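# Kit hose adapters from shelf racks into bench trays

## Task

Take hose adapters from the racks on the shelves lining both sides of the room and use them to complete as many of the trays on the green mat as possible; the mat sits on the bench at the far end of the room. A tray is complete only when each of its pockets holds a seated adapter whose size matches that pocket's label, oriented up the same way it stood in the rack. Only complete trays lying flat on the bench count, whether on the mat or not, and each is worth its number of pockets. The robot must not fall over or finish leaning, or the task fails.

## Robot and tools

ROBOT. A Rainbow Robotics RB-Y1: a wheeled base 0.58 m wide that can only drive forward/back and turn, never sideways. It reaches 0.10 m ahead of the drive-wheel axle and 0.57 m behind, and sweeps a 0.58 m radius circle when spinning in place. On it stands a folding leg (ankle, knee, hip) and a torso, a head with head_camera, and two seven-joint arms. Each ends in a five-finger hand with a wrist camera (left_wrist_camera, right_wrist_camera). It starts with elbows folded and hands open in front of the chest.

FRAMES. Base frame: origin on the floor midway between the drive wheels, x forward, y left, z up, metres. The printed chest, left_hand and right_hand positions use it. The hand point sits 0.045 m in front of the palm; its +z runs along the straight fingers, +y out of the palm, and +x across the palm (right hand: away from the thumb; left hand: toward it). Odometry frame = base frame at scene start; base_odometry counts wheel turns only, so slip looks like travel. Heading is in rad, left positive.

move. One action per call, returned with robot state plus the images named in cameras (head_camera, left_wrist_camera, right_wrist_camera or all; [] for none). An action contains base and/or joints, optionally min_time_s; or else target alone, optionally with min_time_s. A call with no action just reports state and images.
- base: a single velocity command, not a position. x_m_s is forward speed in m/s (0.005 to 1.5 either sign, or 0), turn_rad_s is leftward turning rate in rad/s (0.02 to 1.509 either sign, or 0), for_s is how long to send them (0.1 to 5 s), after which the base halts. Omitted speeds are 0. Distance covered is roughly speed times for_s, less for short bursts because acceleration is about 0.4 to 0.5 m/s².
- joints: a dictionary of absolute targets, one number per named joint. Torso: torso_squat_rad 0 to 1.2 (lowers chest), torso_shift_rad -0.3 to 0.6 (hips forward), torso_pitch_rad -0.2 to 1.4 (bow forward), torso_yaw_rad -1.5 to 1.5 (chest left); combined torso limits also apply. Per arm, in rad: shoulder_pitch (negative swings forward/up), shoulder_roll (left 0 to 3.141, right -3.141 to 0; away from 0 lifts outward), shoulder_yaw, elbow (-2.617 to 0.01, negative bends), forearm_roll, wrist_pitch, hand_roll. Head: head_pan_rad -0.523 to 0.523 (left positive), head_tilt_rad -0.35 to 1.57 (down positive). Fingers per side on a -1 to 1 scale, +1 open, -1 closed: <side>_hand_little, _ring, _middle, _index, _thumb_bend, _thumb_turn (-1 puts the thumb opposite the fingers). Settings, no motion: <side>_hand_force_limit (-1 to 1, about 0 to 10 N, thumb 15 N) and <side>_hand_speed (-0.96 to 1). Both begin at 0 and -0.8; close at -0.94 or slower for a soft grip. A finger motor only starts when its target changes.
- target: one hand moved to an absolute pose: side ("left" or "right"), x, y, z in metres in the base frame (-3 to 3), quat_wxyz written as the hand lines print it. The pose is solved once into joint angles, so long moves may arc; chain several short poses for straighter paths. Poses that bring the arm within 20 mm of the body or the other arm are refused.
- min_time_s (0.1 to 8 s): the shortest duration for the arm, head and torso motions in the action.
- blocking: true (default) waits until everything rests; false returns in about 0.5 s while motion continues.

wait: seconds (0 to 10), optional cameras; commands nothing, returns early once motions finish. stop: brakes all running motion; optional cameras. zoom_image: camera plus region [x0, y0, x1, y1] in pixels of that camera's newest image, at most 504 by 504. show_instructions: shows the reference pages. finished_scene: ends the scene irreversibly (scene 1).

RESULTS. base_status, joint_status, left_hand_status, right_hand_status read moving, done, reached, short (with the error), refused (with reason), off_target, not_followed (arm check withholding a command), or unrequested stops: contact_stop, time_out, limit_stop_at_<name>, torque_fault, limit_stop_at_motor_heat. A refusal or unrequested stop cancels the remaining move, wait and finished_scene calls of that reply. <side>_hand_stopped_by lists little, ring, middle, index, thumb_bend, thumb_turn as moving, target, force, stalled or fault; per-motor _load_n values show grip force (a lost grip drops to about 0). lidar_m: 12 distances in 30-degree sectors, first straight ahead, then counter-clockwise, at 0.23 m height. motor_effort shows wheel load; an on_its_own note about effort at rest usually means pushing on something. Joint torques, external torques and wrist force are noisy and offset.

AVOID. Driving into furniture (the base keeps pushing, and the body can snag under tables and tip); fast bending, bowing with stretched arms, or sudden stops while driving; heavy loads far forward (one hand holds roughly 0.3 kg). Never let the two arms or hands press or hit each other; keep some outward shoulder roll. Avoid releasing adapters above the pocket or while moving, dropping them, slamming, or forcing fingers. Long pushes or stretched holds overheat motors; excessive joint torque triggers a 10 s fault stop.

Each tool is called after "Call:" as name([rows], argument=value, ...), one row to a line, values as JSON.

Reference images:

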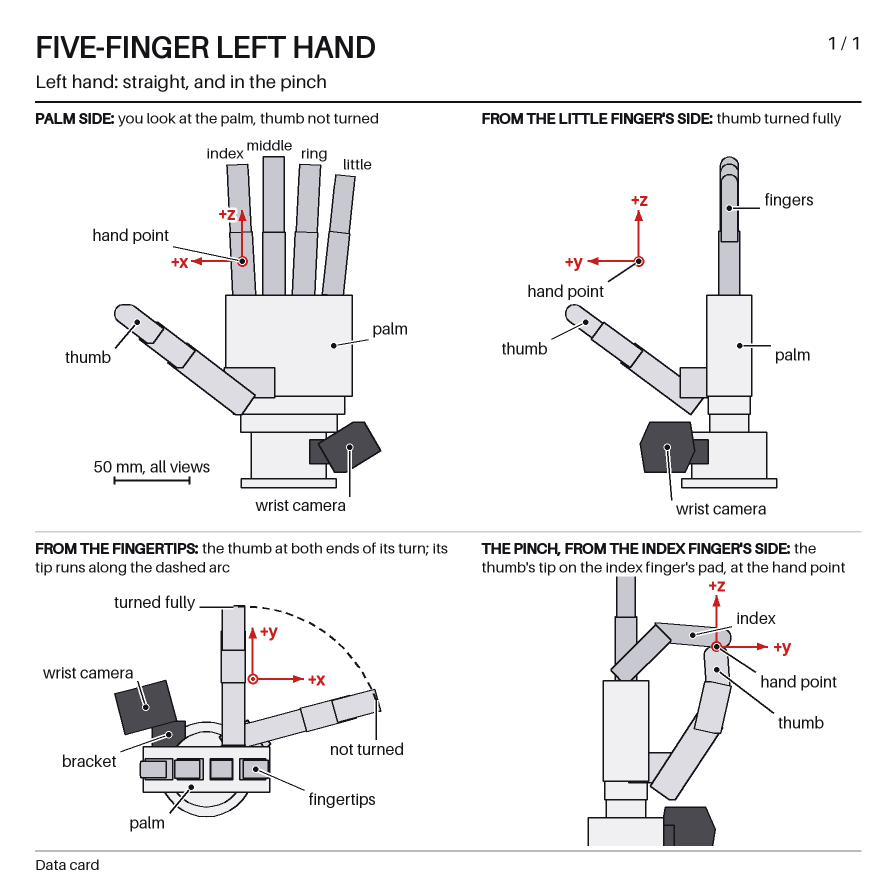

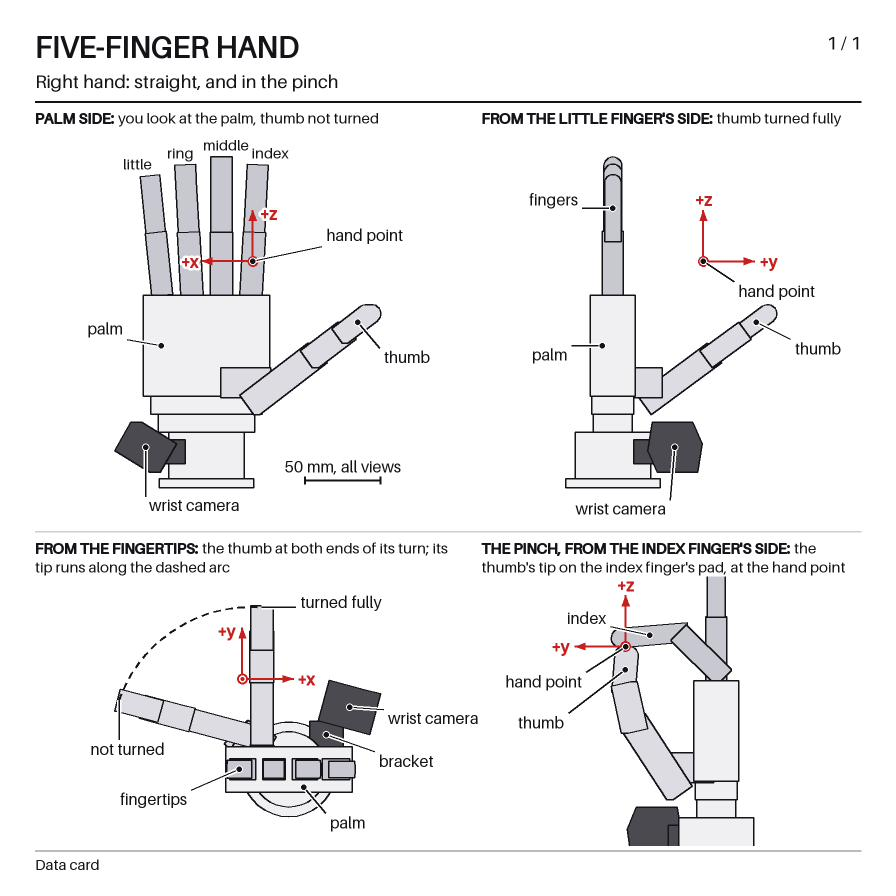

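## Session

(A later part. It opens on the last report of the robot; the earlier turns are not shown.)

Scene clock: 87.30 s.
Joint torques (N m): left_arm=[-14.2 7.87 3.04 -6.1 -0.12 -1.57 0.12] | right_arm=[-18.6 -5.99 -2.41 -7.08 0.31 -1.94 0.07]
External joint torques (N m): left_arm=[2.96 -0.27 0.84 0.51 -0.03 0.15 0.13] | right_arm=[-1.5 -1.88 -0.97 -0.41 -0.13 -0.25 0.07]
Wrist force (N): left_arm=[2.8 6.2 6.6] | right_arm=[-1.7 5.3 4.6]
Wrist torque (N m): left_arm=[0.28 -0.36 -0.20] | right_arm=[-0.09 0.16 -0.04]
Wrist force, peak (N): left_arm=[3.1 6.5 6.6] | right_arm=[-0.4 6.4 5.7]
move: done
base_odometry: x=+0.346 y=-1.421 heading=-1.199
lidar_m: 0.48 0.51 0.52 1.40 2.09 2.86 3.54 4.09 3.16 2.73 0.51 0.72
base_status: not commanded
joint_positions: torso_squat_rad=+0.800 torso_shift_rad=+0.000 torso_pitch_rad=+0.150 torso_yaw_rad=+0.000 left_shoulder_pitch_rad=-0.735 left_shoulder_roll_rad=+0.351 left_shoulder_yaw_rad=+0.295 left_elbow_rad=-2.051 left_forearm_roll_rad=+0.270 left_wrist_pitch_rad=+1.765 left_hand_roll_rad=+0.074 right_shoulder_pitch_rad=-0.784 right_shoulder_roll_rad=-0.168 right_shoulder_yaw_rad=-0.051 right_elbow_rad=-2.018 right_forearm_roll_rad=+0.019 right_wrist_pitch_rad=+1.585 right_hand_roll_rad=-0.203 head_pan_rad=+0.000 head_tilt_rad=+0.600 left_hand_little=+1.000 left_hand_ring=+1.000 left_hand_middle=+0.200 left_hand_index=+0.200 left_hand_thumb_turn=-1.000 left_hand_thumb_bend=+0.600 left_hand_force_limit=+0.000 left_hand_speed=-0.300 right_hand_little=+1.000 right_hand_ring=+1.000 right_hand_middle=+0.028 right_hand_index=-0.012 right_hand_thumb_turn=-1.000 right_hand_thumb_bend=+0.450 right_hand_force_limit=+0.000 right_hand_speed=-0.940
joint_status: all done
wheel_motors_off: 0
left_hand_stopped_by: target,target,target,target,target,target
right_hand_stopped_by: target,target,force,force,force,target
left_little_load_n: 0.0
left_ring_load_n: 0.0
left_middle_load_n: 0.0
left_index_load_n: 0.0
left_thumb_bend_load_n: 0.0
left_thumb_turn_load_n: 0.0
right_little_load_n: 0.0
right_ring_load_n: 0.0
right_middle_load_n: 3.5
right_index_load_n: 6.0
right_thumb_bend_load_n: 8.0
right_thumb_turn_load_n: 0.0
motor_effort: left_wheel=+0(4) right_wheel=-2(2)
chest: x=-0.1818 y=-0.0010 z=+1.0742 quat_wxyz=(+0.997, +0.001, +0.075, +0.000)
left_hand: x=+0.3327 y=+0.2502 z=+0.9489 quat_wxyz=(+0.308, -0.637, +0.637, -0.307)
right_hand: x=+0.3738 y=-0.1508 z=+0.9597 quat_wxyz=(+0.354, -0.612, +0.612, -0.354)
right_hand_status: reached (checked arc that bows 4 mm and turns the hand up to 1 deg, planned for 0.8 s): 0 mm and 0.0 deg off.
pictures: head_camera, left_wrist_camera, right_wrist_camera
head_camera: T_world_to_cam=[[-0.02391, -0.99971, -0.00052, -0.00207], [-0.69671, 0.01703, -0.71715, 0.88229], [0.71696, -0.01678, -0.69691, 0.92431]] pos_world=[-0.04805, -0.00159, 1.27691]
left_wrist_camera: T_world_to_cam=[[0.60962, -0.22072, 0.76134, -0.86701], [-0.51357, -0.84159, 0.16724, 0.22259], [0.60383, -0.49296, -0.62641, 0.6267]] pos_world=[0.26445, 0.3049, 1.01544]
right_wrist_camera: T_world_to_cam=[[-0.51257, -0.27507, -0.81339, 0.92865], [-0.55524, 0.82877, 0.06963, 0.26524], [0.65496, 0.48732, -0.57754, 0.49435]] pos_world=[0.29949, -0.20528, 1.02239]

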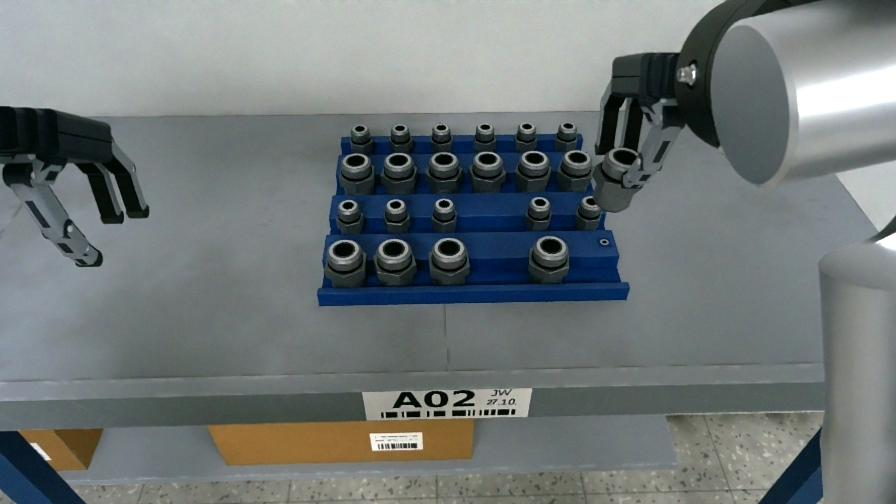

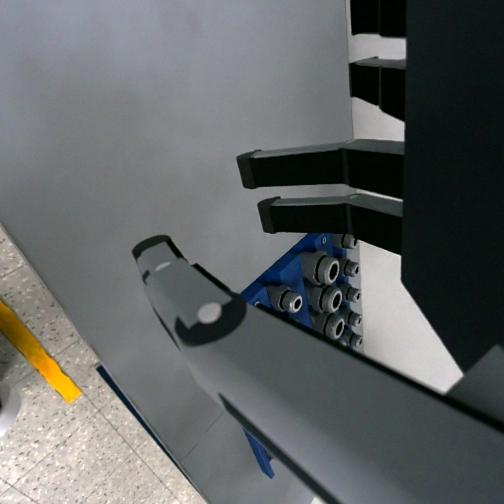

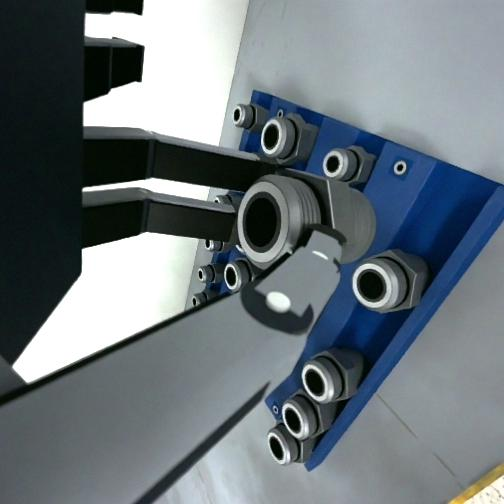

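Call:
move(target={"side": "left", "x": 0.36, "y": 0.10, "z": 0.93, "quat_wxyz": [0.3536, -0.6124, 0.6124, -0.3536]}, min_time_s=1.0)

Call:
move(target={"side": "left", "x": 0.373, "y": 0.089, "z": 0.89, "quat_wxyz": [0.3536, -0.6124, 0.6124, -0.3536]}, min_time_s=0.8, cameras=["head_camera", "left_wrist_camera"])

Call:
zoom_image(camera="left_wrist_camera", region=[50, 80, 330, 330])

Call:
zoom_image(camera="head_camera", region=[140, 120, 400, 320])

Scene clock: 89.20 s.
Joint torques (N m): left_arm=[-12.87 2.07 1.49 -7.03 -0.56 -1.23 -0.14] | right_arm=[-18.58 -6.11 -1.87 -7.02 0.31 -1.91 0.14]
External joint torques (N m): left_arm=[4.36 0.62 -0.23 0.82 -0.05 0.58 -0.13] | right_arm=[-1.48 -2 -0.43 -0.35 -0.13 -0.22 0.13]
Wrist force (N): left_arm=[2.9 6.9 5.9] | right_arm=[-1.1 5.1 5.7]
Wrist torque (N m): left_arm=[0.38 -0.39 -0.21] | right_arm=[-0.19 0.06 -0.01]
Wrist force, peak (N): left_arm=[3.7 6.6 6.5] | right_arm=[-0.5 6.1 5.7]
move: done
base_odometry: x=+0.346 y=-1.421 heading=-1.199
lidar_m: 0.48 0.50 0.52 1.39 2.09 2.86 3.54 4.07 3.16 2.73 0.51 0.73
base_status: not commanded
joint_positions: torso_squat_rad=+0.800 torso_shift_rad=+0.000 torso_pitch_rad=+0.150 torso_yaw_rad=+0.000 left_shoulder_pitch_rad=-0.710 left_shoulder_roll_rad=+0.085 left_shoulder_yaw_rad=-0.106 left_elbow_rad=-2.032 left_forearm_roll_rad=-0.156 left_wrist_pitch_rad=+1.537 left_hand_roll_rad=+0.299 right_shoulder_pitch_rad=-0.784 right_shoulder_roll_rad=-0.168 right_shoulder_yaw_rad=-0.051 right_elbow_rad=-2.018 right_forearm_roll_rad=+0.019 right_wrist_pitch_rad=+1.585 right_hand_roll_rad=-0.203 head_pan_rad=+0.000 head_tilt_rad=+0.600 left_hand_little=+1.000 left_hand_ring=+1.000 left_hand_middle=+0.200 left_hand_index=+0.200 left_hand_thumb_turn=-1.000 left_hand_thumb_bend=+0.600 left_hand_force_limit=+0.000 left_hand_speed=-0.300 right_hand_little=+1.000 right_hand_ring=+1.000 right_hand_middle=+0.028 right_hand_index=-0.012 right_hand_thumb_turn=-1.000 right_hand_thumb_bend=+0.450 right_hand_force_limit=+0.000 right_hand_speed=-0.940
joint_status: all done
wheel_motors_off: 0
left_hand_stopped_by: target,target,target,target,target,target
right_hand_stopped_by: target,target,force,force,force,target
left_little_load_n: 0.0
left_ring_load_n: 0.0
left_middle_load_n: -0.5
left_index_load_n: 0.0
left_thumb_bend_load_n: 0.0
left_thumb_turn_load_n: 0.0
right_little_load_n: 0.0
right_ring_load_n: 0.0
right_middle_load_n: 3.0
right_index_load_n: 6.0
right_thumb_bend_load_n: 8.0
right_thumb_turn_load_n: 0.0
motor_effort: left_wheel=+1(4) right_wheel=-1(2)
chest: x=-0.1818 y=-0.0010 z=+1.0742 quat_wxyz=(+0.997, +0.001, +0.075, +0.000)
left_hand: x=+0.3599 y=+0.0999 z=+0.9305 quat_wxyz=(+0.354, -0.612, +0.612, -0.354)
left_hand_status: reached (checked arc that bows 12 mm and turns the hand up to 8 deg, planned for 1.0 s): 1 mm and 0.1 deg off.
right_hand: x=+0.3738 y=-0.1508 z=+0.9597 quat_wxyz=(+0.354, -0.612, +0.612, -0.354)
pictures: none

Scene clock: 90.33 s.
Joint torques (N m): left_arm=[-13.59 -0.08 -0.03 -8.07 -0.59 -1.58 0.17] | right_arm=[-18.64 -6.23 -2.14 -7 0.44 -1.93 0.03]
External joint torques (N m): left_arm=[3.62 -0.75 -1.71 0.75 -0.02 0.21 0.18] | right_arm=[-1.54 -2.12 -0.7 -0.32 0 -0.24 0.03]
Wrist force (N): left_arm=[3.0 6.6 5.5] | right_arm=[-0.6 5.2 5.4]
Wrist torque (N m): left_arm=[0.36 -0.43 -0.21] | right_arm=[-0.13 -0.07 -0.02]
Wrist force, peak (N): left_arm=[3.6 7.2 6.1] | right_arm=[-1.2 5.9 5.1]
move: done
base_odometry: x=+0.346 y=-1.421 heading=-1.199
lidar_m: 0.48 0.50 0.52 1.39 2.10 2.86 3.55 4.08 3.17 2.73 0.50 0.72
base_status: not commanded
joint_positions: torso_squat_rad=+0.800 torso_shift_rad=+0.000 torso_pitch_rad=+0.150 torso_yaw_rad=+0.000 left_shoulder_pitch_rad=-0.650 left_shoulder_roll_rad=+0.069 left_shoulder_yaw_rad=-0.152 left_elbow_rad=-1.928 left_forearm_roll_rad=-0.195 left_wrist_pitch_rad=+1.383 left_hand_roll_rad=+0.344 right_shoulder_pitch_rad=-0.784 right_shoulder_roll_rad=-0.168 right_shoulder_yaw_rad=-0.051 right_elbow_rad=-2.018 right_forearm_roll_rad=+0.019 right_wrist_pitch_rad=+1.585 right_hand_roll_rad=-0.203 head_pan_rad=+0.000 head_tilt_rad=+0.600 left_hand_little=+1.000 left_hand_ring=+1.000 left_hand_middle=+0.200 left_hand_index=+0.200 left_hand_thumb_turn=-1.000 left_hand_thumb_bend=+0.600 left_hand_force_limit=+0.000 left_hand_speed=-0.300 right_hand_little=+1.000 right_hand_ring=+1.000 right_hand_middle=+0.028 right_hand_index=-0.012 right_hand_thumb_turn=-1.000 right_hand_thumb_bend=+0.450 right_hand_force_limit=+0.000 right_hand_speed=-0.940
joint_status: all done
wheel_motors_off: 0
left_hand_stopped_by: target,target,target,target,target,target
right_hand_stopped_by: target,target,force,force,force,target
left_little_load_n: 0.0
left_ring_load_n: 0.0
left_middle_load_n: 0.0
left_index_load_n: 0.0
left_thumb_bend_load_n: 0.0
left_thumb_turn_load_n: 0.0
right_little_load_n: 0.0
right_ring_load_n: 0.0
right_middle_load_n: 3.5
right_index_load_n: 6.5
right_thumb_bend_load_n: 8.0
right_thumb_turn_load_n: 0.0
motor_effort: left_wheel=+2(4) right_wheel=-1(2)
chest: x=-0.1818 y=-0.0010 z=+1.0742 quat_wxyz=(+0.997, +0.001, +0.075, +0.000)
left_hand: x=+0.3726 y=+0.0892 z=+0.8905 quat_wxyz=(+0.354, -0.612, +0.612, -0.354)
left_hand_status: reached (checked arc that bows 2 mm and turns the hand up to 0 deg, planned for 0.8 s): 1 mm and 0.0 deg off.
right_hand: x=+0.3738 y=-0.1508 z=+0.9597 quat_wxyz=(+0.354, -0.612, +0.612, -0.354)
head_camera: T_world_to_cam=[[-0.02391, -0.99971, -0.00052, -0.00207], [-0.69671, 0.01703, -0.71715, 0.88229], [0.71696, -0.01678, -0.69691, 0.92431]] pos_world=[-0.04805, -0.00159, 1.27691]
left_wrist_camera: T_world_to_cam=[[0.49026, -0.22094, 0.84311, -0.91084], [-0.53343, -0.84106, 0.08978, 0.19362], [0.68927, -0.49376, -0.5302, 0.36921]] pos_world=[0.29535, 0.1439, 0.94631]

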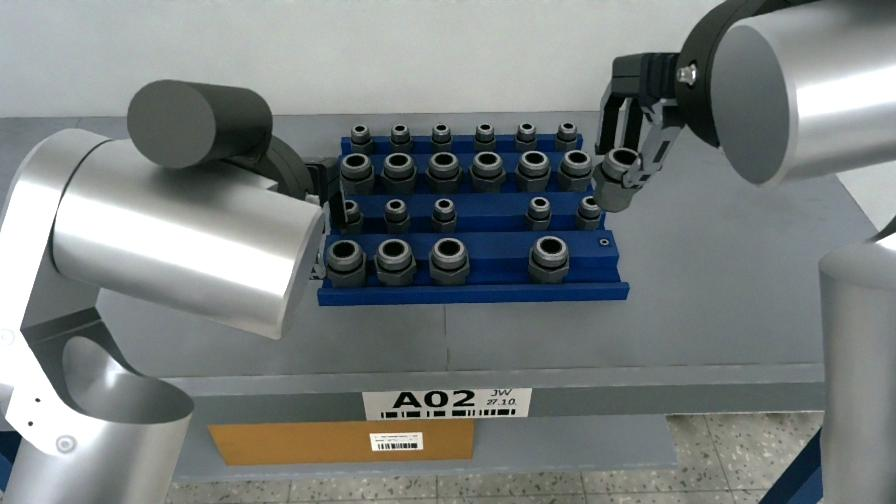

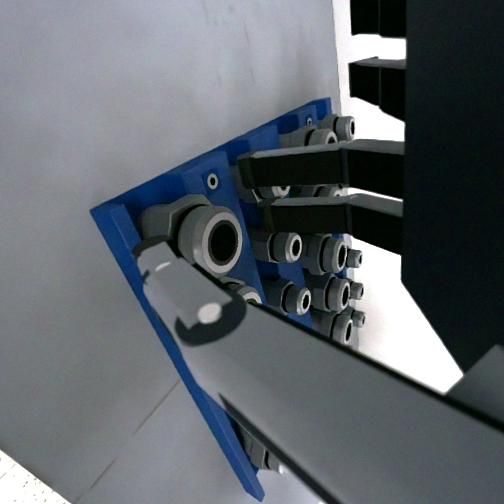

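Scaled by 1.800 from the camera's image (finer frame: 720x720).

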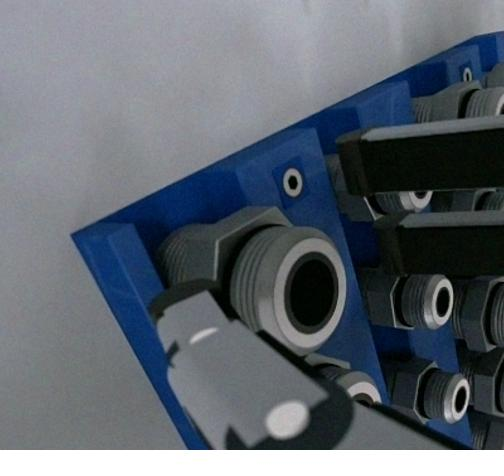

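Scaled by 1.938 from the camera's image (finer frame: 1280x720).

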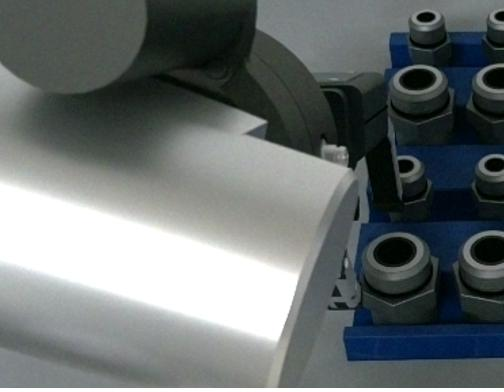

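Call:
move(target={"side": "left", "x": 0.373, "y": 0.12, "z": 0.93, "quat_wxyz": [0.3536, -0.6124, 0.6124, -0.3536]}, min_time_s=0.8, cameras=["left_wrist_camera"])

Call:
zoom_image(camera="left_wrist_camera", region=[100, 80, 380, 330])

Call:
move(target={"side": "left", "x": 0.385, "y": 0.07, "z": 0.90, "quat_wxyz": [0.3536, -0.6124, 0.6124, -0.3536]}, min_time_s=0.8, cameras=["head_camera", "left_wrist_camera"])

Call:
zoom_image(camera="left_wrist_camera", region=[50, 80, 330, 330])

Scene clock: 92.23 s.
Joint torques (N m): left_arm=[-16.01 3.48 3 -8.65 -0.36 -1.71 0.03] | right_arm=[-18.65 -6.21 -1.73 -6.95 0.27 -1.92 0.07]
External joint torques (N m): left_arm=[1.72 0.96 1.12 -0.66 0.1 0.12 0.04] | right_arm=[-1.55 -2.1 -0.29 -0.28 -0.16 -0.23 0.06]
Wrist force (N): left_arm=[3.3 6.6 5.8] | right_arm=[-0.7 5.1 5.3]
Wrist torque (N m): left_arm=[0.32 -0.46 -0.36] | right_arm=[-0.12 0.02 0.02]
Wrist force, peak (N): left_arm=[3.4 7.0 6.1] | right_arm=[-0.7 5.8 5.6]
move: done
base_odometry: x=+0.346 y=-1.421 heading=-1.199
lidar_m: 0.48 0.51 0.52 1.40 2.08 2.85 3.55 4.09 3.18 2.74 0.51 0.73
base_status: not commanded
joint_positions: torso_squat_rad=+0.800 torso_shift_rad=+0.000 torso_pitch_rad=+0.150 torso_yaw_rad=+0.000 left_shoulder_pitch_rad=-0.721 left_shoulder_roll_rad=+0.123 left_shoulder_yaw_rad=-0.051 left_elbow_rad=-1.992 left_forearm_roll_rad=-0.097 left_wrist_pitch_rad=+1.502 left_hand_roll_rad=+0.273 right_shoulder_pitch_rad=-0.784 right_shoulder_roll_rad=-0.168 right_shoulder_yaw_rad=-0.051 right_elbow_rad=-2.018 right_forearm_roll_rad=+0.019 right_wrist_pitch_rad=+1.585 right_hand_roll_rad=-0.203 head_pan_rad=+0.000 head_tilt_rad=+0.600 left_hand_little=+1.000 left_hand_ring=+1.000 left_hand_middle=+0.200 left_hand_index=+0.200 left_hand_thumb_turn=-1.000 left_hand_thumb_bend=+0.600 left_hand_force_limit=+0.000 left_hand_speed=-0.300 right_hand_little=+1.000 right_hand_ring=+1.000 right_hand_middle=+0.028 right_hand_index=-0.012 right_hand_thumb_turn=-1.000 right_hand_thumb_bend=+0.450 right_hand_force_limit=+0.000 right_hand_speed=-0.940
joint_status: all done
wheel_motors_off: 0
left_hand_stopped_by: target,target,target,target,target,target
right_hand_stopped_by: target,target,force,force,force,target
left_little_load_n: 0.0
left_ring_load_n: -0.5
left_middle_load_n: 0.0
left_index_load_n: 0.0
left_thumb_bend_load_n: 0.0
left_thumb_turn_load_n: 0.0
right_little_load_n: 0.0
right_ring_load_n: 0.0
right_middle_load_n: 3.5
right_index_load_n: 6.5
right_thumb_bend_load_n: 7.5
right_thumb_turn_load_n: 0.0
motor_effort: left_wheel=-2(3) right_wheel=-1(2)
chest: x=-0.1818 y=-0.0010 z=+1.0742 quat_wxyz=(+0.997, +0.001, +0.075, +0.000)
left_hand: x=+0.3730 y=+0.1197 z=+0.9300 quat_wxyz=(+0.354, -0.612, +0.612, -0.354)
left_hand_status: reached (checked arc that bows 2 mm and turns the hand up to 1 deg, planned for 0.8 s): 0 mm and 0.0 deg off.
right_hand: x=+0.3738 y=-0.1508 z=+0.9597 quat_wxyz=(+0.354, -0.612, +0.612, -0.354)
left_wrist_camera: T_world_to_cam=[[0.49029, -0.22107, 0.84306, -0.93743], [-0.53341, -0.84109, 0.08966, 0.21615], [0.68927, -0.49366, -0.5303, 0.40501]] pos_world=[0.29575, 0.1745, 0.98571]

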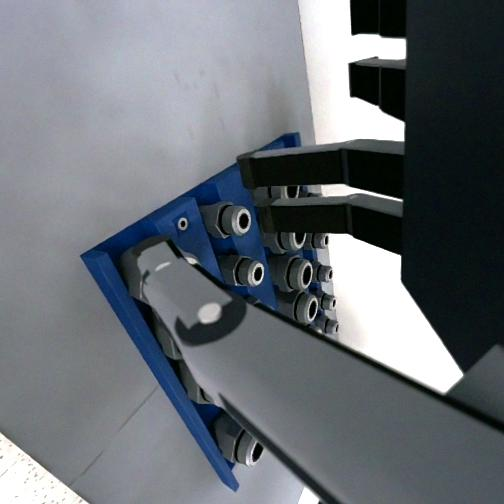

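Scaled by 1.800 from the camera's image (finer frame: 720x720).

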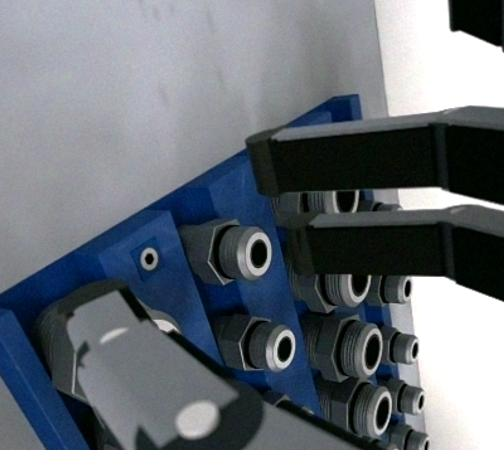

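Scene clock: 93.37 s.
Joint torques (N m): left_arm=[-16.24 0.54 0.66 -7.95 -0.77 -1.69 0.15] | right_arm=[-18.59 -6.28 -2.54 -6.95 0.37 -1.85 0.23]
External joint torques (N m): left_arm=[1.9 0.01 -0.99 0.89 -0.16 0.08 0.16] | right_arm=[-1.49 -2.17 -1.1 -0.27 -0.07 -0.16 0.22]
Wrist force (N): left_arm=[3.2 6.7 6.0] | right_arm=[-1.1 5.6 5.4]
Wrist torque (N m): left_arm=[0.33 -0.43 -0.20] | right_arm=[-0.06 0.01 -0.01]
Wrist force, peak (N): left_arm=[3.5 6.8 6.1] | right_arm=[-1.3 5.4 5.9]
move: done
base_odometry: x=+0.346 y=-1.421 heading=-1.199
lidar_m: 0.48 0.50 0.52 1.40 2.09 2.86 3.55 4.09 3.18 2.74 0.50 0.72
base_status: not commanded
joint_positions: torso_squat_rad=+0.800 torso_shift_rad=+0.000 torso_pitch_rad=+0.150 torso_yaw_rad=+0.000 left_shoulder_pitch_rad=-0.728 left_shoulder_roll_rad=+0.043 left_shoulder_yaw_rad=-0.161 left_elbow_rad=-1.849 left_forearm_roll_rad=-0.222 left_wrist_pitch_rad=+1.388 left_hand_roll_rad=+0.371 right_shoulder_pitch_rad=-0.784 right_shoulder_roll_rad=-0.168 right_shoulder_yaw_rad=-0.051 right_elbow_rad=-2.018 right_forearm_roll_rad=+0.019 right_wrist_pitch_rad=+1.585 right_hand_roll_rad=-0.203 head_pan_rad=+0.000 head_tilt_rad=+0.600 left_hand_little=+1.000 left_hand_ring=+1.000 left_hand_middle=+0.200 left_hand_index=+0.200 left_hand_thumb_turn=-1.000 left_hand_thumb_bend=+0.600 left_hand_force_limit=+0.000 left_hand_speed=-0.300 right_hand_little=+1.000 right_hand_ring=+1.000 right_hand_middle=+0.028 right_hand_index=-0.012 right_hand_thumb_turn=-1.000 right_hand_thumb_bend=+0.450 right_hand_force_limit=+0.000 right_hand_speed=-0.940
joint_status: all done
wheel_motors_off: 0
left_hand_stopped_by: target,target,target,target,target,target
right_hand_stopped_by: target,target,force,force,force,target
left_little_load_n: -0.5
left_ring_load_n: 0.0
left_middle_load_n: 0.0
left_index_load_n: 0.0
left_thumb_bend_load_n: 0.0
left_thumb_turn_load_n: 0.0
right_little_load_n: 0.0
right_ring_load_n: 0.0
right_middle_load_n: 3.5
right_index_load_n: 6.0
right_thumb_bend_load_n: 7.5
right_thumb_turn_load_n: 0.0
motor_effort: left_wheel=+1(3) right_wheel=-1(2)
chest: x=-0.1818 y=-0.0010 z=+1.0742 quat_wxyz=(+0.997, +0.001, +0.075, +0.000)
left_hand: x=+0.3850 y=+0.0701 z=+0.9001 quat_wxyz=(+0.354, -0.612, +0.612, -0.354)
left_hand_status: reached (checked arc that bows 5 mm and turns the hand up to 1 deg, planned for 0.8 s): 0 mm and 0.0 deg off.
right_hand: x=+0.3738 y=-0.1508 z=+0.9597 quat_wxyz=(+0.354, -0.612, +0.612, -0.354)
head_camera: T_world_to_cam=[[-0.02391, -0.99971, -0.00052, -0.00207], [-0.69671, 0.01703, -0.71715, 0.88229], [0.71696, -0.01678, -0.69691, 0.92431]] pos_world=[-0.04805, -0.00159, 1.27691]
left_wrist_camera: T_world_to_cam=[[0.49071, -0.22059, 0.84294, -0.92926], [-0.53303, -0.84128, 0.09014, 0.18286], [0.68927, -0.49355, -0.5304, 0.35649]] pos_world=[0.30775, 0.1248, 0.95591]

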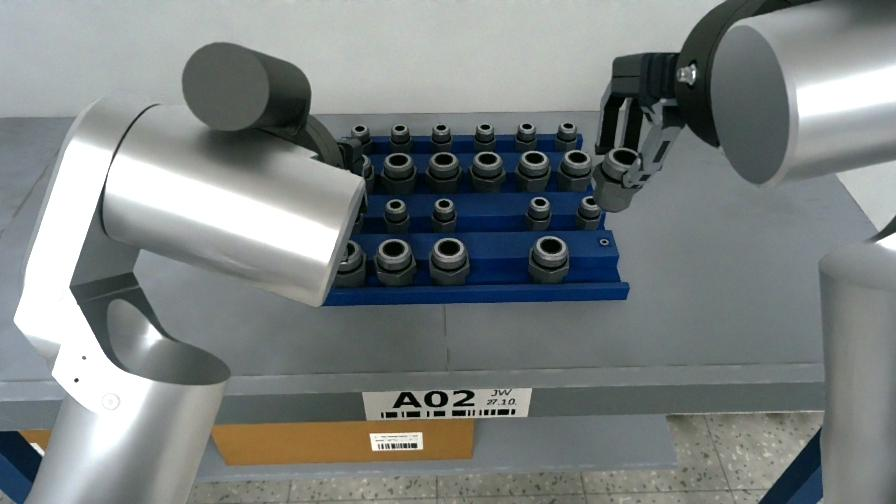

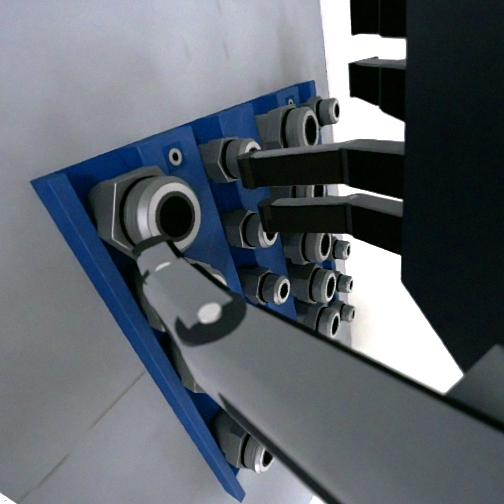

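Scaled by 1.800 from the camera's image (finer frame: 720x720).

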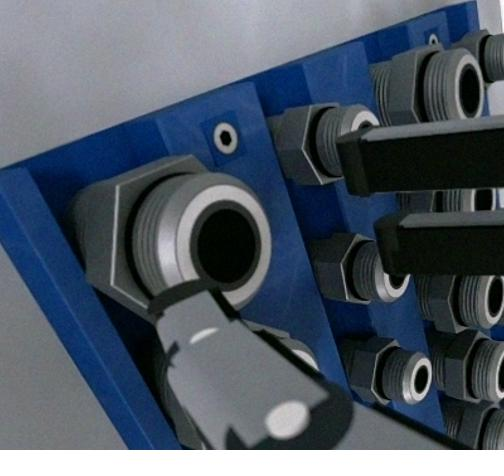

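Call:
move(target={"side": "left", "x": 0.382, "y": 0.073, "z": 0.88, "quat_wxyz": [0.3536, -0.6124, 0.6124, -0.3536]}, min_time_s=0.6, cameras=["head_camera", "left_wrist_camera"])

Call:
zoom_image(camera="left_wrist_camera", region=[50, 80, 330, 330])

Scene clock: 95.23 s.
Joint torques (N m): left_arm=[-14.23 1.98 0.17 -8.81 -0.83 -1.58 0.09] | right_arm=[-18.74 -6.05 -2.06 -7.05 0.36 -1.99 0.07]
External joint torques (N m): left_arm=[3.42 1.78 -1.45 0.32 -0.21 0.18 0.1] | right_arm=[-1.64 -1.94 -0.62 -0.38 -0.07 -0.3 0.07]
Wrist force (N): left_arm=[3.1 6.8 5.7] | right_arm=[-0.6 6.1 5.2]
Wrist torque (N m): left_arm=[0.37 -0.43 -0.21] | right_arm=[0.02 -0.04 -0.01]
Wrist force, peak (N): left_arm=[2.9 7.3 6.0] | right_arm=[-1.1 5.9 5.7]
move: done
base_odometry: x=+0.346 y=-1.421 heading=-1.199
lidar_m: 0.47 0.51 0.53 1.39 2.07 2.85 3.54 4.08 3.16 2.73 0.51 0.72
base_status: not commanded
joint_positions: torso_squat_rad=+0.800 torso_shift_rad=+0.000 torso_pitch_rad=+0.150 torso_yaw_rad=+0.000 left_shoulder_pitch_rad=-0.671 left_shoulder_roll_rad=+0.046 left_shoulder_yaw_rad=-0.178 left_elbow_rad=-1.848 left_forearm_roll_rad=-0.231 left_wrist_pitch_rad=+1.334 left_hand_roll_rad=+0.382 right_shoulder_pitch_rad=-0.784 right_shoulder_roll_rad=-0.168 right_shoulder_yaw_rad=-0.051 right_elbow_rad=-2.018 right_forearm_roll_rad=+0.019 right_wrist_pitch_rad=+1.585 right_hand_roll_rad=-0.203 head_pan_rad=+0.000 head_tilt_rad=+0.600 left_hand_little=+1.000 left_hand_ring=+1.000 left_hand_middle=+0.200 left_hand_index=+0.200 left_hand_thumb_turn=-1.000 left_hand_thumb_bend=+0.600 left_hand_force_limit=+0.000 left_hand_speed=-0.300 right_hand_little=+1.000 right_hand_ring=+1.000 right_hand_middle=+0.028 right_hand_index=-0.012 right_hand_thumb_turn=-1.000 right_hand_thumb_bend=+0.450 right_hand_force_limit=+0.000 right_hand_speed=-0.940
joint_status: all done
wheel_motors_off: 0
left_hand_stopped_by: target,target,target,target,target,target
right_hand_stopped_by: target,target,force,force,force,target
left_little_load_n: 0.0
left_ring_load_n: 0.0
left_middle_load_n: 0.0
left_index_load_n: 0.0
left_thumb_bend_load_n: 0.0
left_thumb_turn_load_n: 0.0
right_little_load_n: 0.0
right_ring_load_n: 0.0
right_middle_load_n: 3.5
right_index_load_n: 6.5
right_thumb_bend_load_n: 8.0
right_thumb_turn_load_n: 0.0
motor_effort: left_wheel=+1(4) right_wheel=-1(2)
chest: x=-0.1818 y=-0.0010 z=+1.0742 quat_wxyz=(+0.997, +0.001, +0.075, +0.000)
left_hand: x=+0.3821 y=+0.0729 z=+0.8804 quat_wxyz=(+0.354, -0.612, +0.612, -0.354)
left_hand_status: reached (checked arc that bows 1 mm and turns the hand up to 0 deg, planned for 0.6 s): 0 mm and 0.0 deg off.
right_hand: x=+0.3738 y=-0.1508 z=+0.9597 quat_wxyz=(+0.354, -0.612, +0.612, -0.354)
head_camera: T_world_to_cam=[[-0.02391, -0.99971, -0.00052, -0.00207], [-0.69671, 0.01703, -0.71715, 0.88229], [0.71696, -0.01678, -0.69691, 0.92431]] pos_world=[-0.04805, -0.00159, 1.27691]
left_wrist_camera: T_world_to_cam=[[0.49037, -0.22044, 0.84317, -0.91066], [-0.53333, -0.84108, 0.09028, 0.1854], [0.68927, -0.49395, -0.53001, 0.34905]] pos_world=[0.30485, 0.1276, 0.93611]

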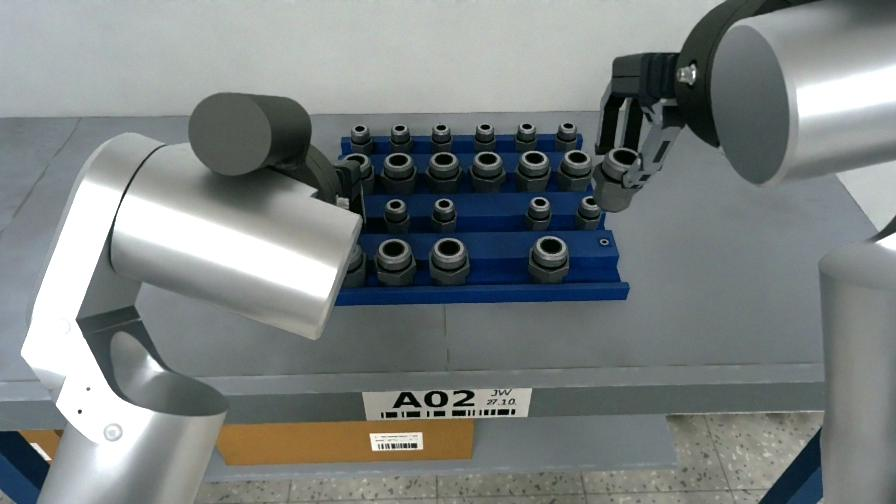

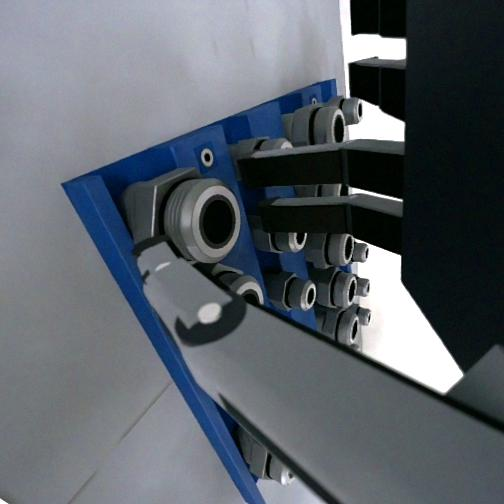

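Scaled by 1.800 from the camera's image (finer frame: 720x720).

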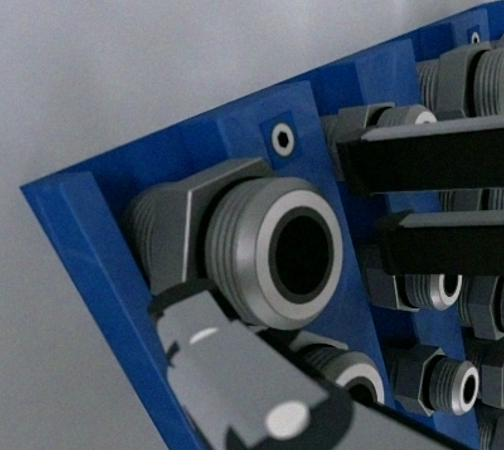

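Call:
move(target={"side": "left", "x": 0.382, "y": 0.073, "z": 0.864, "quat_wxyz": [0.3536, -0.6124, 0.6124, -0.3536]}, min_time_s=0.6)

Call:
move(joints={"left_hand_speed": -0.94, "left_hand_index": -0.2, "left_hand_middle": -0.2, "left_hand_thumb_bend": 0.1}, cameras=["left_wrist_camera"])

Call:
move(target={"side": "left", "x": 0.382, "y": 0.073, "z": 0.91, "quat_wxyz": [0.3536, -0.6124, 0.6124, -0.3536]}, min_time_s=1.0)

Call:
move(target={"side": "left", "x": 0.33, "y": 0.15, "z": 0.96, "quat_wxyz": [0.3536, -0.6124, 0.6124, -0.3536]}, min_time_s=0.8, cameras=["head_camera", "left_wrist_camera", "right_wrist_camera"])

Scene clock: 97.97 s.
Joint torques (N m): left_arm=[-13.27 0.21 0.49 -8.58 -1.06 -1.63 0.38] | right_arm=[-18.85 -6.26 -2.22 -6.89 0.39 -1.91 0.08]
External joint torques (N m): left_arm=[4.14 0.26 -1.1 0.81 -0.43 0.13 0.39] | right_arm=[-1.75 -2.15 -0.78 -0.21 -0.04 -0.22 0.07]
Wrist force (N): left_arm=[3.2 6.8 5.9] | right_arm=[-1.2 5.3 5.2]
Wrist torque (N m): left_arm=[0.35 -0.44 -0.18] | right_arm=[-0.11 0.05 -0.07]
Wrist force, peak (N): left_arm=[3.3 6.9 5.8] | right_arm=[-0.9 6.3 6.1]
move: done
base_odometry: x=+0.346 y=-1.421 heading=-1.199
lidar_m: 0.48 0.50 0.52 1.39 2.08 2.86 3.54 4.08 3.18 2.74 0.52 0.72
base_status: not commanded
joint_positions: torso_squat_rad=+0.800 torso_shift_rad=+0.000 torso_pitch_rad=+0.150 torso_yaw_rad=+0.000 left_shoulder_pitch_rad=-0.637 left_shoulder_roll_rad=+0.046 left_shoulder_yaw_rad=-0.192 left_elbow_rad=-1.828 left_forearm_roll_rad=-0.242 left_wrist_pitch_rad=+1.283 left_hand_roll_rad=+0.396 right_shoulder_pitch_rad=-0.784 right_shoulder_roll_rad=-0.168 right_shoulder_yaw_rad=-0.051 right_elbow_rad=-2.018 right_forearm_roll_rad=+0.019 right_wrist_pitch_rad=+1.585 right_hand_roll_rad=-0.203 head_pan_rad=+0.000 head_tilt_rad=+0.600 left_hand_little=+1.000 left_hand_ring=+1.000 left_hand_middle=+0.200 left_hand_index=+0.200 left_hand_thumb_turn=-1.000 left_hand_thumb_bend=+0.600 left_hand_force_limit=+0.000 left_hand_speed=-0.300 right_hand_little=+1.000 right_hand_ring=+1.000 right_hand_middle=+0.028 right_hand_index=-0.012 right_hand_thumb_turn=-1.000 right_hand_thumb_bend=+0.450 right_hand_force_limit=+0.000 right_hand_speed=-0.940
joint_status: all done
wheel_motors_off: 0
left_hand_stopped_by: target,target,target,target,target,target
right_hand_stopped_by: target,target,force,force,force,target
left_little_load_n: 0.0
left_ring_load_n: 0.0
left_middle_load_n: 0.0
left_index_load_n: 0.0
left_thumb_bend_load_n: 0.0
left_thumb_turn_load_n: 0.0
right_little_load_n: 0.0
right_ring_load_n: 0.0
right_middle_load_n: 3.5
right_index_load_n: 6.0
right_thumb_bend_load_n: 8.0
right_thumb_turn_load_n: 0.0
motor_effort: left_wheel=+0(4) right_wheel=+0(2)
chest: x=-0.1818 y=-0.0010 z=+1.0742 quat_wxyz=(+0.997, +0.001, +0.075, +0.000)
left_hand: x=+0.3822 y=+0.0731 z=+0.8644 quat_wxyz=(+0.354, -0.612, +0.612, -0.354)
left_hand_status: reached (checked arc that bows 0 mm and turns the hand up to 0 deg, planned for 0.6 s): 0 mm and 0.0 deg off.
right_hand: x=+0.3738 y=-0.1508 z=+0.9597 quat_wxyz=(+0.354, -0.612, +0.612, -0.354)
pictures: none

Scene clock: 100.20 s.
Joint torques (N m): left_arm=[-13.07 0.42 -0.17 -8.21 -0.57 -0.87 0.32] | right_arm=[-19.01 -6.23 -1.92 -7.13 0.31 -1.93 0.06]
External joint torques (N m): left_arm=[4.34 0.47 -1.76 1.17 0.06 0.88 0.32] | right_arm=[-1.91 -2.12 -0.48 -0.46 -0.12 -0.24 0.05]
Wrist force (N): left_arm=[2.9 2.9 1.9] | right_arm=[-1.2 5.3 4.6]
Wrist torque (N m): left_arm=[0.25 -0.47 -0.17] | right_arm=[-0.03 0.09 -0.06]
Wrist force, peak (N): left_arm=[3.2 5.8 8.3] | right_arm=[-0.6 5.8 6.0]
move: off_target
base_odometry: x=+0.346 y=-1.421 heading=-1.199
lidar_m: 0.48 0.51 0.52 1.40 2.08 2.85 3.55 4.09 3.17 2.75 0.50 0.73
base_status: not commanded
joint_positions: torso_squat_rad=+0.800 torso_shift_rad=+0.000 torso_pitch_rad=+0.150 torso_yaw_rad=+0.000 left_shoulder_pitch_rad=-0.637 left_shoulder_roll_rad=+0.046 left_shoulder_yaw_rad=-0.192 left_elbow_rad=-1.828 left_forearm_roll_rad=-0.242 left_wrist_pitch_rad=+1.283 left_hand_roll_rad=+0.396 right_shoulder_pitch_rad=-0.784 right_shoulder_roll_rad=-0.168 right_shoulder_yaw_rad=-0.051 right_elbow_rad=-2.018 right_forearm_roll_rad=+0.019 right_wrist_pitch_rad=+1.585 right_hand_roll_rad=-0.203 head_pan_rad=+0.000 head_tilt_rad=+0.600 left_hand_little=+1.000 left_hand_ring=+1.000 left_hand_middle=+0.084 left_hand_index=+0.038 left_hand_thumb_turn=-1.000 left_hand_thumb_bend=+0.446 left_hand_force_limit=+0.000 left_hand_speed=-0.940 right_hand_little=+1.000 right_hand_ring=+1.000 right_hand_middle=+0.028 right_hand_index=-0.012 right_hand_thumb_turn=-1.000 right_hand_thumb_bend=+0.450 right_hand_force_limit=+0.000 right_hand_speed=-0.940
joint_status: left_hand_middle off_target (ended at +0.084, target -0.200); left_hand_index off_target (ended at +0.038, target -0.200); left_hand_thumb_bend off_target (ended at +0.446, target +0.100); the others done
wheel_motors_off: 0
left_hand_stopped_by: target,target,force,force,force,target
right_hand_stopped_by: target,target,force,force,force,target
left_little_load_n: -0.5
left_ring_load_n: 0.0
left_middle_load_n: 7.0
left_index_load_n: 5.5
left_thumb_bend_load_n: 7.5
left_thumb_turn_load_n: 0.0
right_little_load_n: 0.0
right_ring_load_n: 0.0
right_middle_load_n: 3.0
right_index_load_n: 6.0
right_thumb_bend_load_n: 8.0
right_thumb_turn_load_n: 0.0
motor_effort: left_wheel=+1(4) right_wheel=-2(2)
chest: x=-0.1818 y=-0.0010 z=+1.0742 quat_wxyz=(+0.997, +0.001, +0.075, +0.000)
left_hand: x=+0.3822 y=+0.0730 z=+0.8645 quat_wxyz=(+0.354, -0.612, +0.612, -0.354)
right_hand: x=+0.3738 y=-0.1508 z=+0.9597 quat_wxyz=(+0.354, -0.612, +0.612, -0.354)
left_wrist_camera: T_world_to_cam=[[0.49001, -0.22061, 0.84334, -0.89728], [-0.53323, -0.84119, 0.08978, 0.1875], [0.68961, -0.49368, -0.52983, 0.34035]] pos_world=[0.30495, 0.1278, 0.92021]

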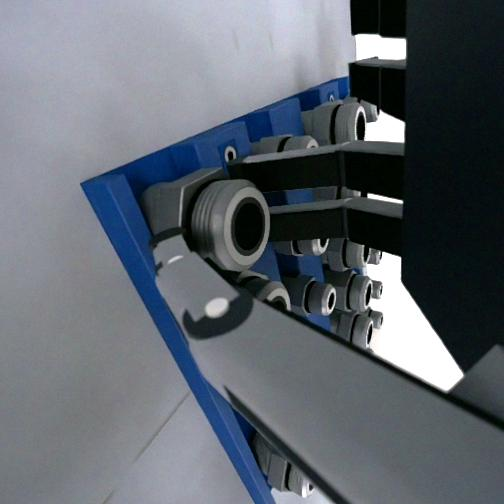

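Scene clock: 101.53 s.
Joint torques (N m): left_arm=[-16.72 1.11 3.64 -9.46 -0.14 -1.34 -0.4] | right_arm=[-18.68 -6.08 -2.01 -6.85 0.29 -1.97 0.16]
External joint torques (N m): left_arm=[1.41 0.41 2 -0.83 0.45 0.44 -0.4] | right_arm=[-1.58 -1.97 -0.57 -0.18 -0.15 -0.28 0.15]
Wrist force (N): left_arm=[3.1 6.4 5.9] | right_arm=[-0.8 5.2 5.8]
Wrist torque (N m): left_arm=[0.30 -0.44 -0.39] | right_arm=[-0.14 -0.05 -0.01]
Wrist force, peak (N): left_arm=[3.4 7.7 7.6] | right_arm=[-1.4 5.6 5.9]
move: done
base_odometry: x=+0.346 y=-1.421 heading=-1.199
lidar_m: 0.48 0.49 0.52 1.40 2.09 2.87 3.55 4.09 3.18 2.73 0.51 0.72
base_status: not commanded
joint_positions: torso_squat_rad=+0.800 torso_shift_rad=+0.000 torso_pitch_rad=+0.150 torso_yaw_rad=+0.000 left_shoulder_pitch_rad=-0.740 left_shoulder_roll_rad=+0.046 left_shoulder_yaw_rad=-0.150 left_elbow_rad=-1.876 left_forearm_roll_rad=-0.214 left_wrist_pitch_rad=+1.424 left_hand_roll_rad=+0.356 right_shoulder_pitch_rad=-0.784 right_shoulder_roll_rad=-0.168 right_shoulder_yaw_rad=-0.051 right_elbow_rad=-2.018 right_forearm_roll_rad=+0.019 right_wrist_pitch_rad=+1.585 right_hand_roll_rad=-0.203 head_pan_rad=+0.000 head_tilt_rad=+0.600 left_hand_little=+1.000 left_hand_ring=+1.000 left_hand_middle=+0.083 left_hand_index=+0.038 left_hand_thumb_turn=-1.000 left_hand_thumb_bend=+0.444 left_hand_force_limit=+0.000 left_hand_speed=-0.940 right_hand_little=+1.000 right_hand_ring=+1.000 right_hand_middle=+0.028 right_hand_index=-0.012 right_hand_thumb_turn=-1.000 right_hand_thumb_bend=+0.450 right_hand_force_limit=+0.000 right_hand_speed=-0.940
joint_status: all done
wheel_motors_off: 0
left_hand_stopped_by: target,target,force,force,force,target
right_hand_stopped_by: target,target,force,force,force,target
left_little_load_n: 0.0
left_ring_load_n: -0.5
left_middle_load_n: 0.0
left_index_load_n: 0.0
left_thumb_bend_load_n: 0.0
left_thumb_turn_load_n: 0.0
right_little_load_n: 0.0
right_ring_load_n: 0.0
right_middle_load_n: 3.5
right_index_load_n: 6.5
right_thumb_bend_load_n: 8.0
right_thumb_turn_load_n: 0.0
motor_effort: left_wheel=+2(4) right_wheel=-1(2)
chest: x=-0.1818 y=-0.0010 z=+1.0742 quat_wxyz=(+0.997, +0.001, +0.075, +0.000)
left_hand: x=+0.3820 y=+0.0728 z=+0.9099 quat_wxyz=(+0.354, -0.612, +0.612, -0.354)
left_hand_status: reached (checked arc that bows 2 mm and turns the hand up to 0 deg, planned for 1.0 s): 0 mm and 0.0 deg off.
right_hand: x=+0.3738 y=-0.1508 z=+0.9597 quat_wxyz=(+0.354, -0.612, +0.612, -0.354)
pictures: none

Scene clock: 102.73 s.
Joint torques (N m): left_arm=[-12.93 3.35 2.38 -7.23 -0.3 -1.79 0.01] | right_arm=[-18.48 -5.92 -2.35 -6.83 0.44 -1.94 0.21]
External joint torques (N m): left_arm=[3.21 0.17 0.73 -0.67 0.05 0.07 0.02] | right_arm=[-1.38 -1.81 -0.91 -0.16 0 -0.25 0.2]
Wrist force (N): left_arm=[3.2 6.7 5.9] | right_arm=[-0.7 5.4 4.5]
Wrist torque (N m): left_arm=[0.34 -0.42 -0.36] | right_arm=[-0.07 -0.01 -0.01]
Wrist force, peak (N): left_arm=[3.6 7.0 6.4] | right_arm=[-1.0 5.8 5.9]
move: done
base_odometry: x=+0.346 y=-1.421 heading=-1.199
lidar_m: 0.48 0.50 0.52 1.39 2.09 2.86 3.55 4.09 3.15 2.74 0.51 0.71
base_status: not commanded
joint_positions: torso_squat_rad=+0.800 torso_shift_rad=+0.000 torso_pitch_rad=+0.150 torso_yaw_rad=+0.000 left_shoulder_pitch_rad=-0.692 left_shoulder_roll_rad=+0.151 left_shoulder_yaw_rad=+0.025 left_elbow_rad=-2.218 left_forearm_roll_rad=-0.034 left_wrist_pitch_rad=+1.694 left_hand_roll_rad=+0.202 right_shoulder_pitch_rad=-0.784 right_shoulder_roll_rad=-0.168 right_shoulder_yaw_rad=-0.051 right_elbow_rad=-2.018 right_forearm_roll_rad=+0.019 right_wrist_pitch_rad=+1.585 right_hand_roll_rad=-0.203 head_pan_rad=+0.000 head_tilt_rad=+0.600 left_hand_little=+1.000 left_hand_ring=+1.000 left_hand_middle=+0.083 left_hand_index=+0.038 left_hand_thumb_turn=-1.000 left_hand_thumb_bend=+0.444 left_hand_force_limit=+0.000 left_hand_speed=-0.940 right_hand_little=+1.000 right_hand_ring=+1.000 right_hand_middle=+0.028 right_hand_index=-0.012 right_hand_thumb_turn=-1.000 right_hand_thumb_bend=+0.450 right_hand_force_limit=+0.000 right_hand_speed=-0.940
joint_status: all done
wheel_motors_off: 0
left_hand_stopped_by: target,target,force,force,force,target
right_hand_stopped_by: target,target,force,force,force,target
left_little_load_n: 0.0
left_ring_load_n: 0.0
left_middle_load_n: 0.0
left_index_load_n: 0.0
left_thumb_bend_load_n: 0.0
left_thumb_turn_load_n: 0.0
right_little_load_n: 0.0
right_ring_load_n: 0.0
right_middle_load_n: 3.5
right_index_load_n: 6.0
right_thumb_bend_load_n: 8.0
right_thumb_turn_load_n: 0.5
motor_effort: left_wheel=+1(3) right_wheel=-1(2)
chest: x=-0.1818 y=-0.0010 z=+1.0742 quat_wxyz=(+0.997, +0.001, +0.075, +0.000)
left_hand: x=+0.3305 y=+0.1497 z=+0.9599 quat_wxyz=(+0.354, -0.612, +0.612, -0.354)
left_hand_status: reached (checked arc that bows 12 mm and turns the hand up to 2 deg, planned for 0.8 s): 1 mm and 0.1 deg off.
right_hand: x=+0.3738 y=-0.1509 z=+0.9597 quat_wxyz=(+0.354, -0.612, +0.612, -0.354)
head_camera: T_world_to_cam=[[-0.02391, -0.99971, -0.00052, -0.00207], [-0.69671, 0.01703, -0.71715, 0.88229], [0.71696, -0.01678, -0.69691, 0.92431]] pos_world=[-0.04805, -0.00159, 1.27691]
left_wrist_camera: T_world_to_cam=[[0.48981, -0.22184, 0.84313, -0.93503], [-0.53337, -0.84124, 0.08852, 0.21707], [0.68964, -0.49306, -0.53037, 0.4649]] pos_world=[0.25315, 0.20441, 1.0157]
right_wrist_camera: T_world_to_cam=[[-0.51254, -0.27505, -0.81342, 0.92864], [-0.55521, 0.82879, 0.06959, 0.26535], [0.65502, 0.48729, -0.5775, 0.49434]] pos_world=[0.29949, -0.20539, 1.02239]

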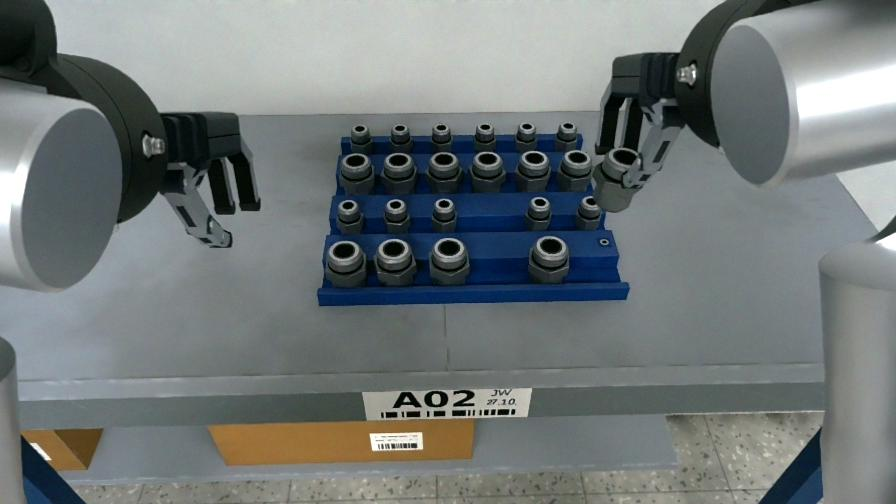

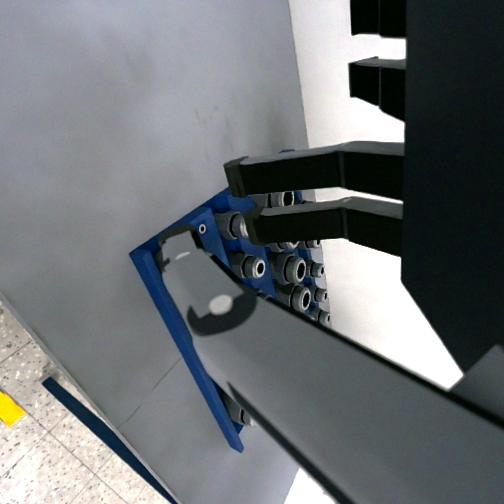

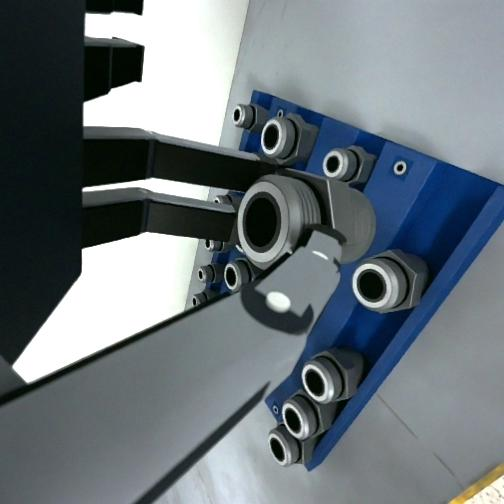

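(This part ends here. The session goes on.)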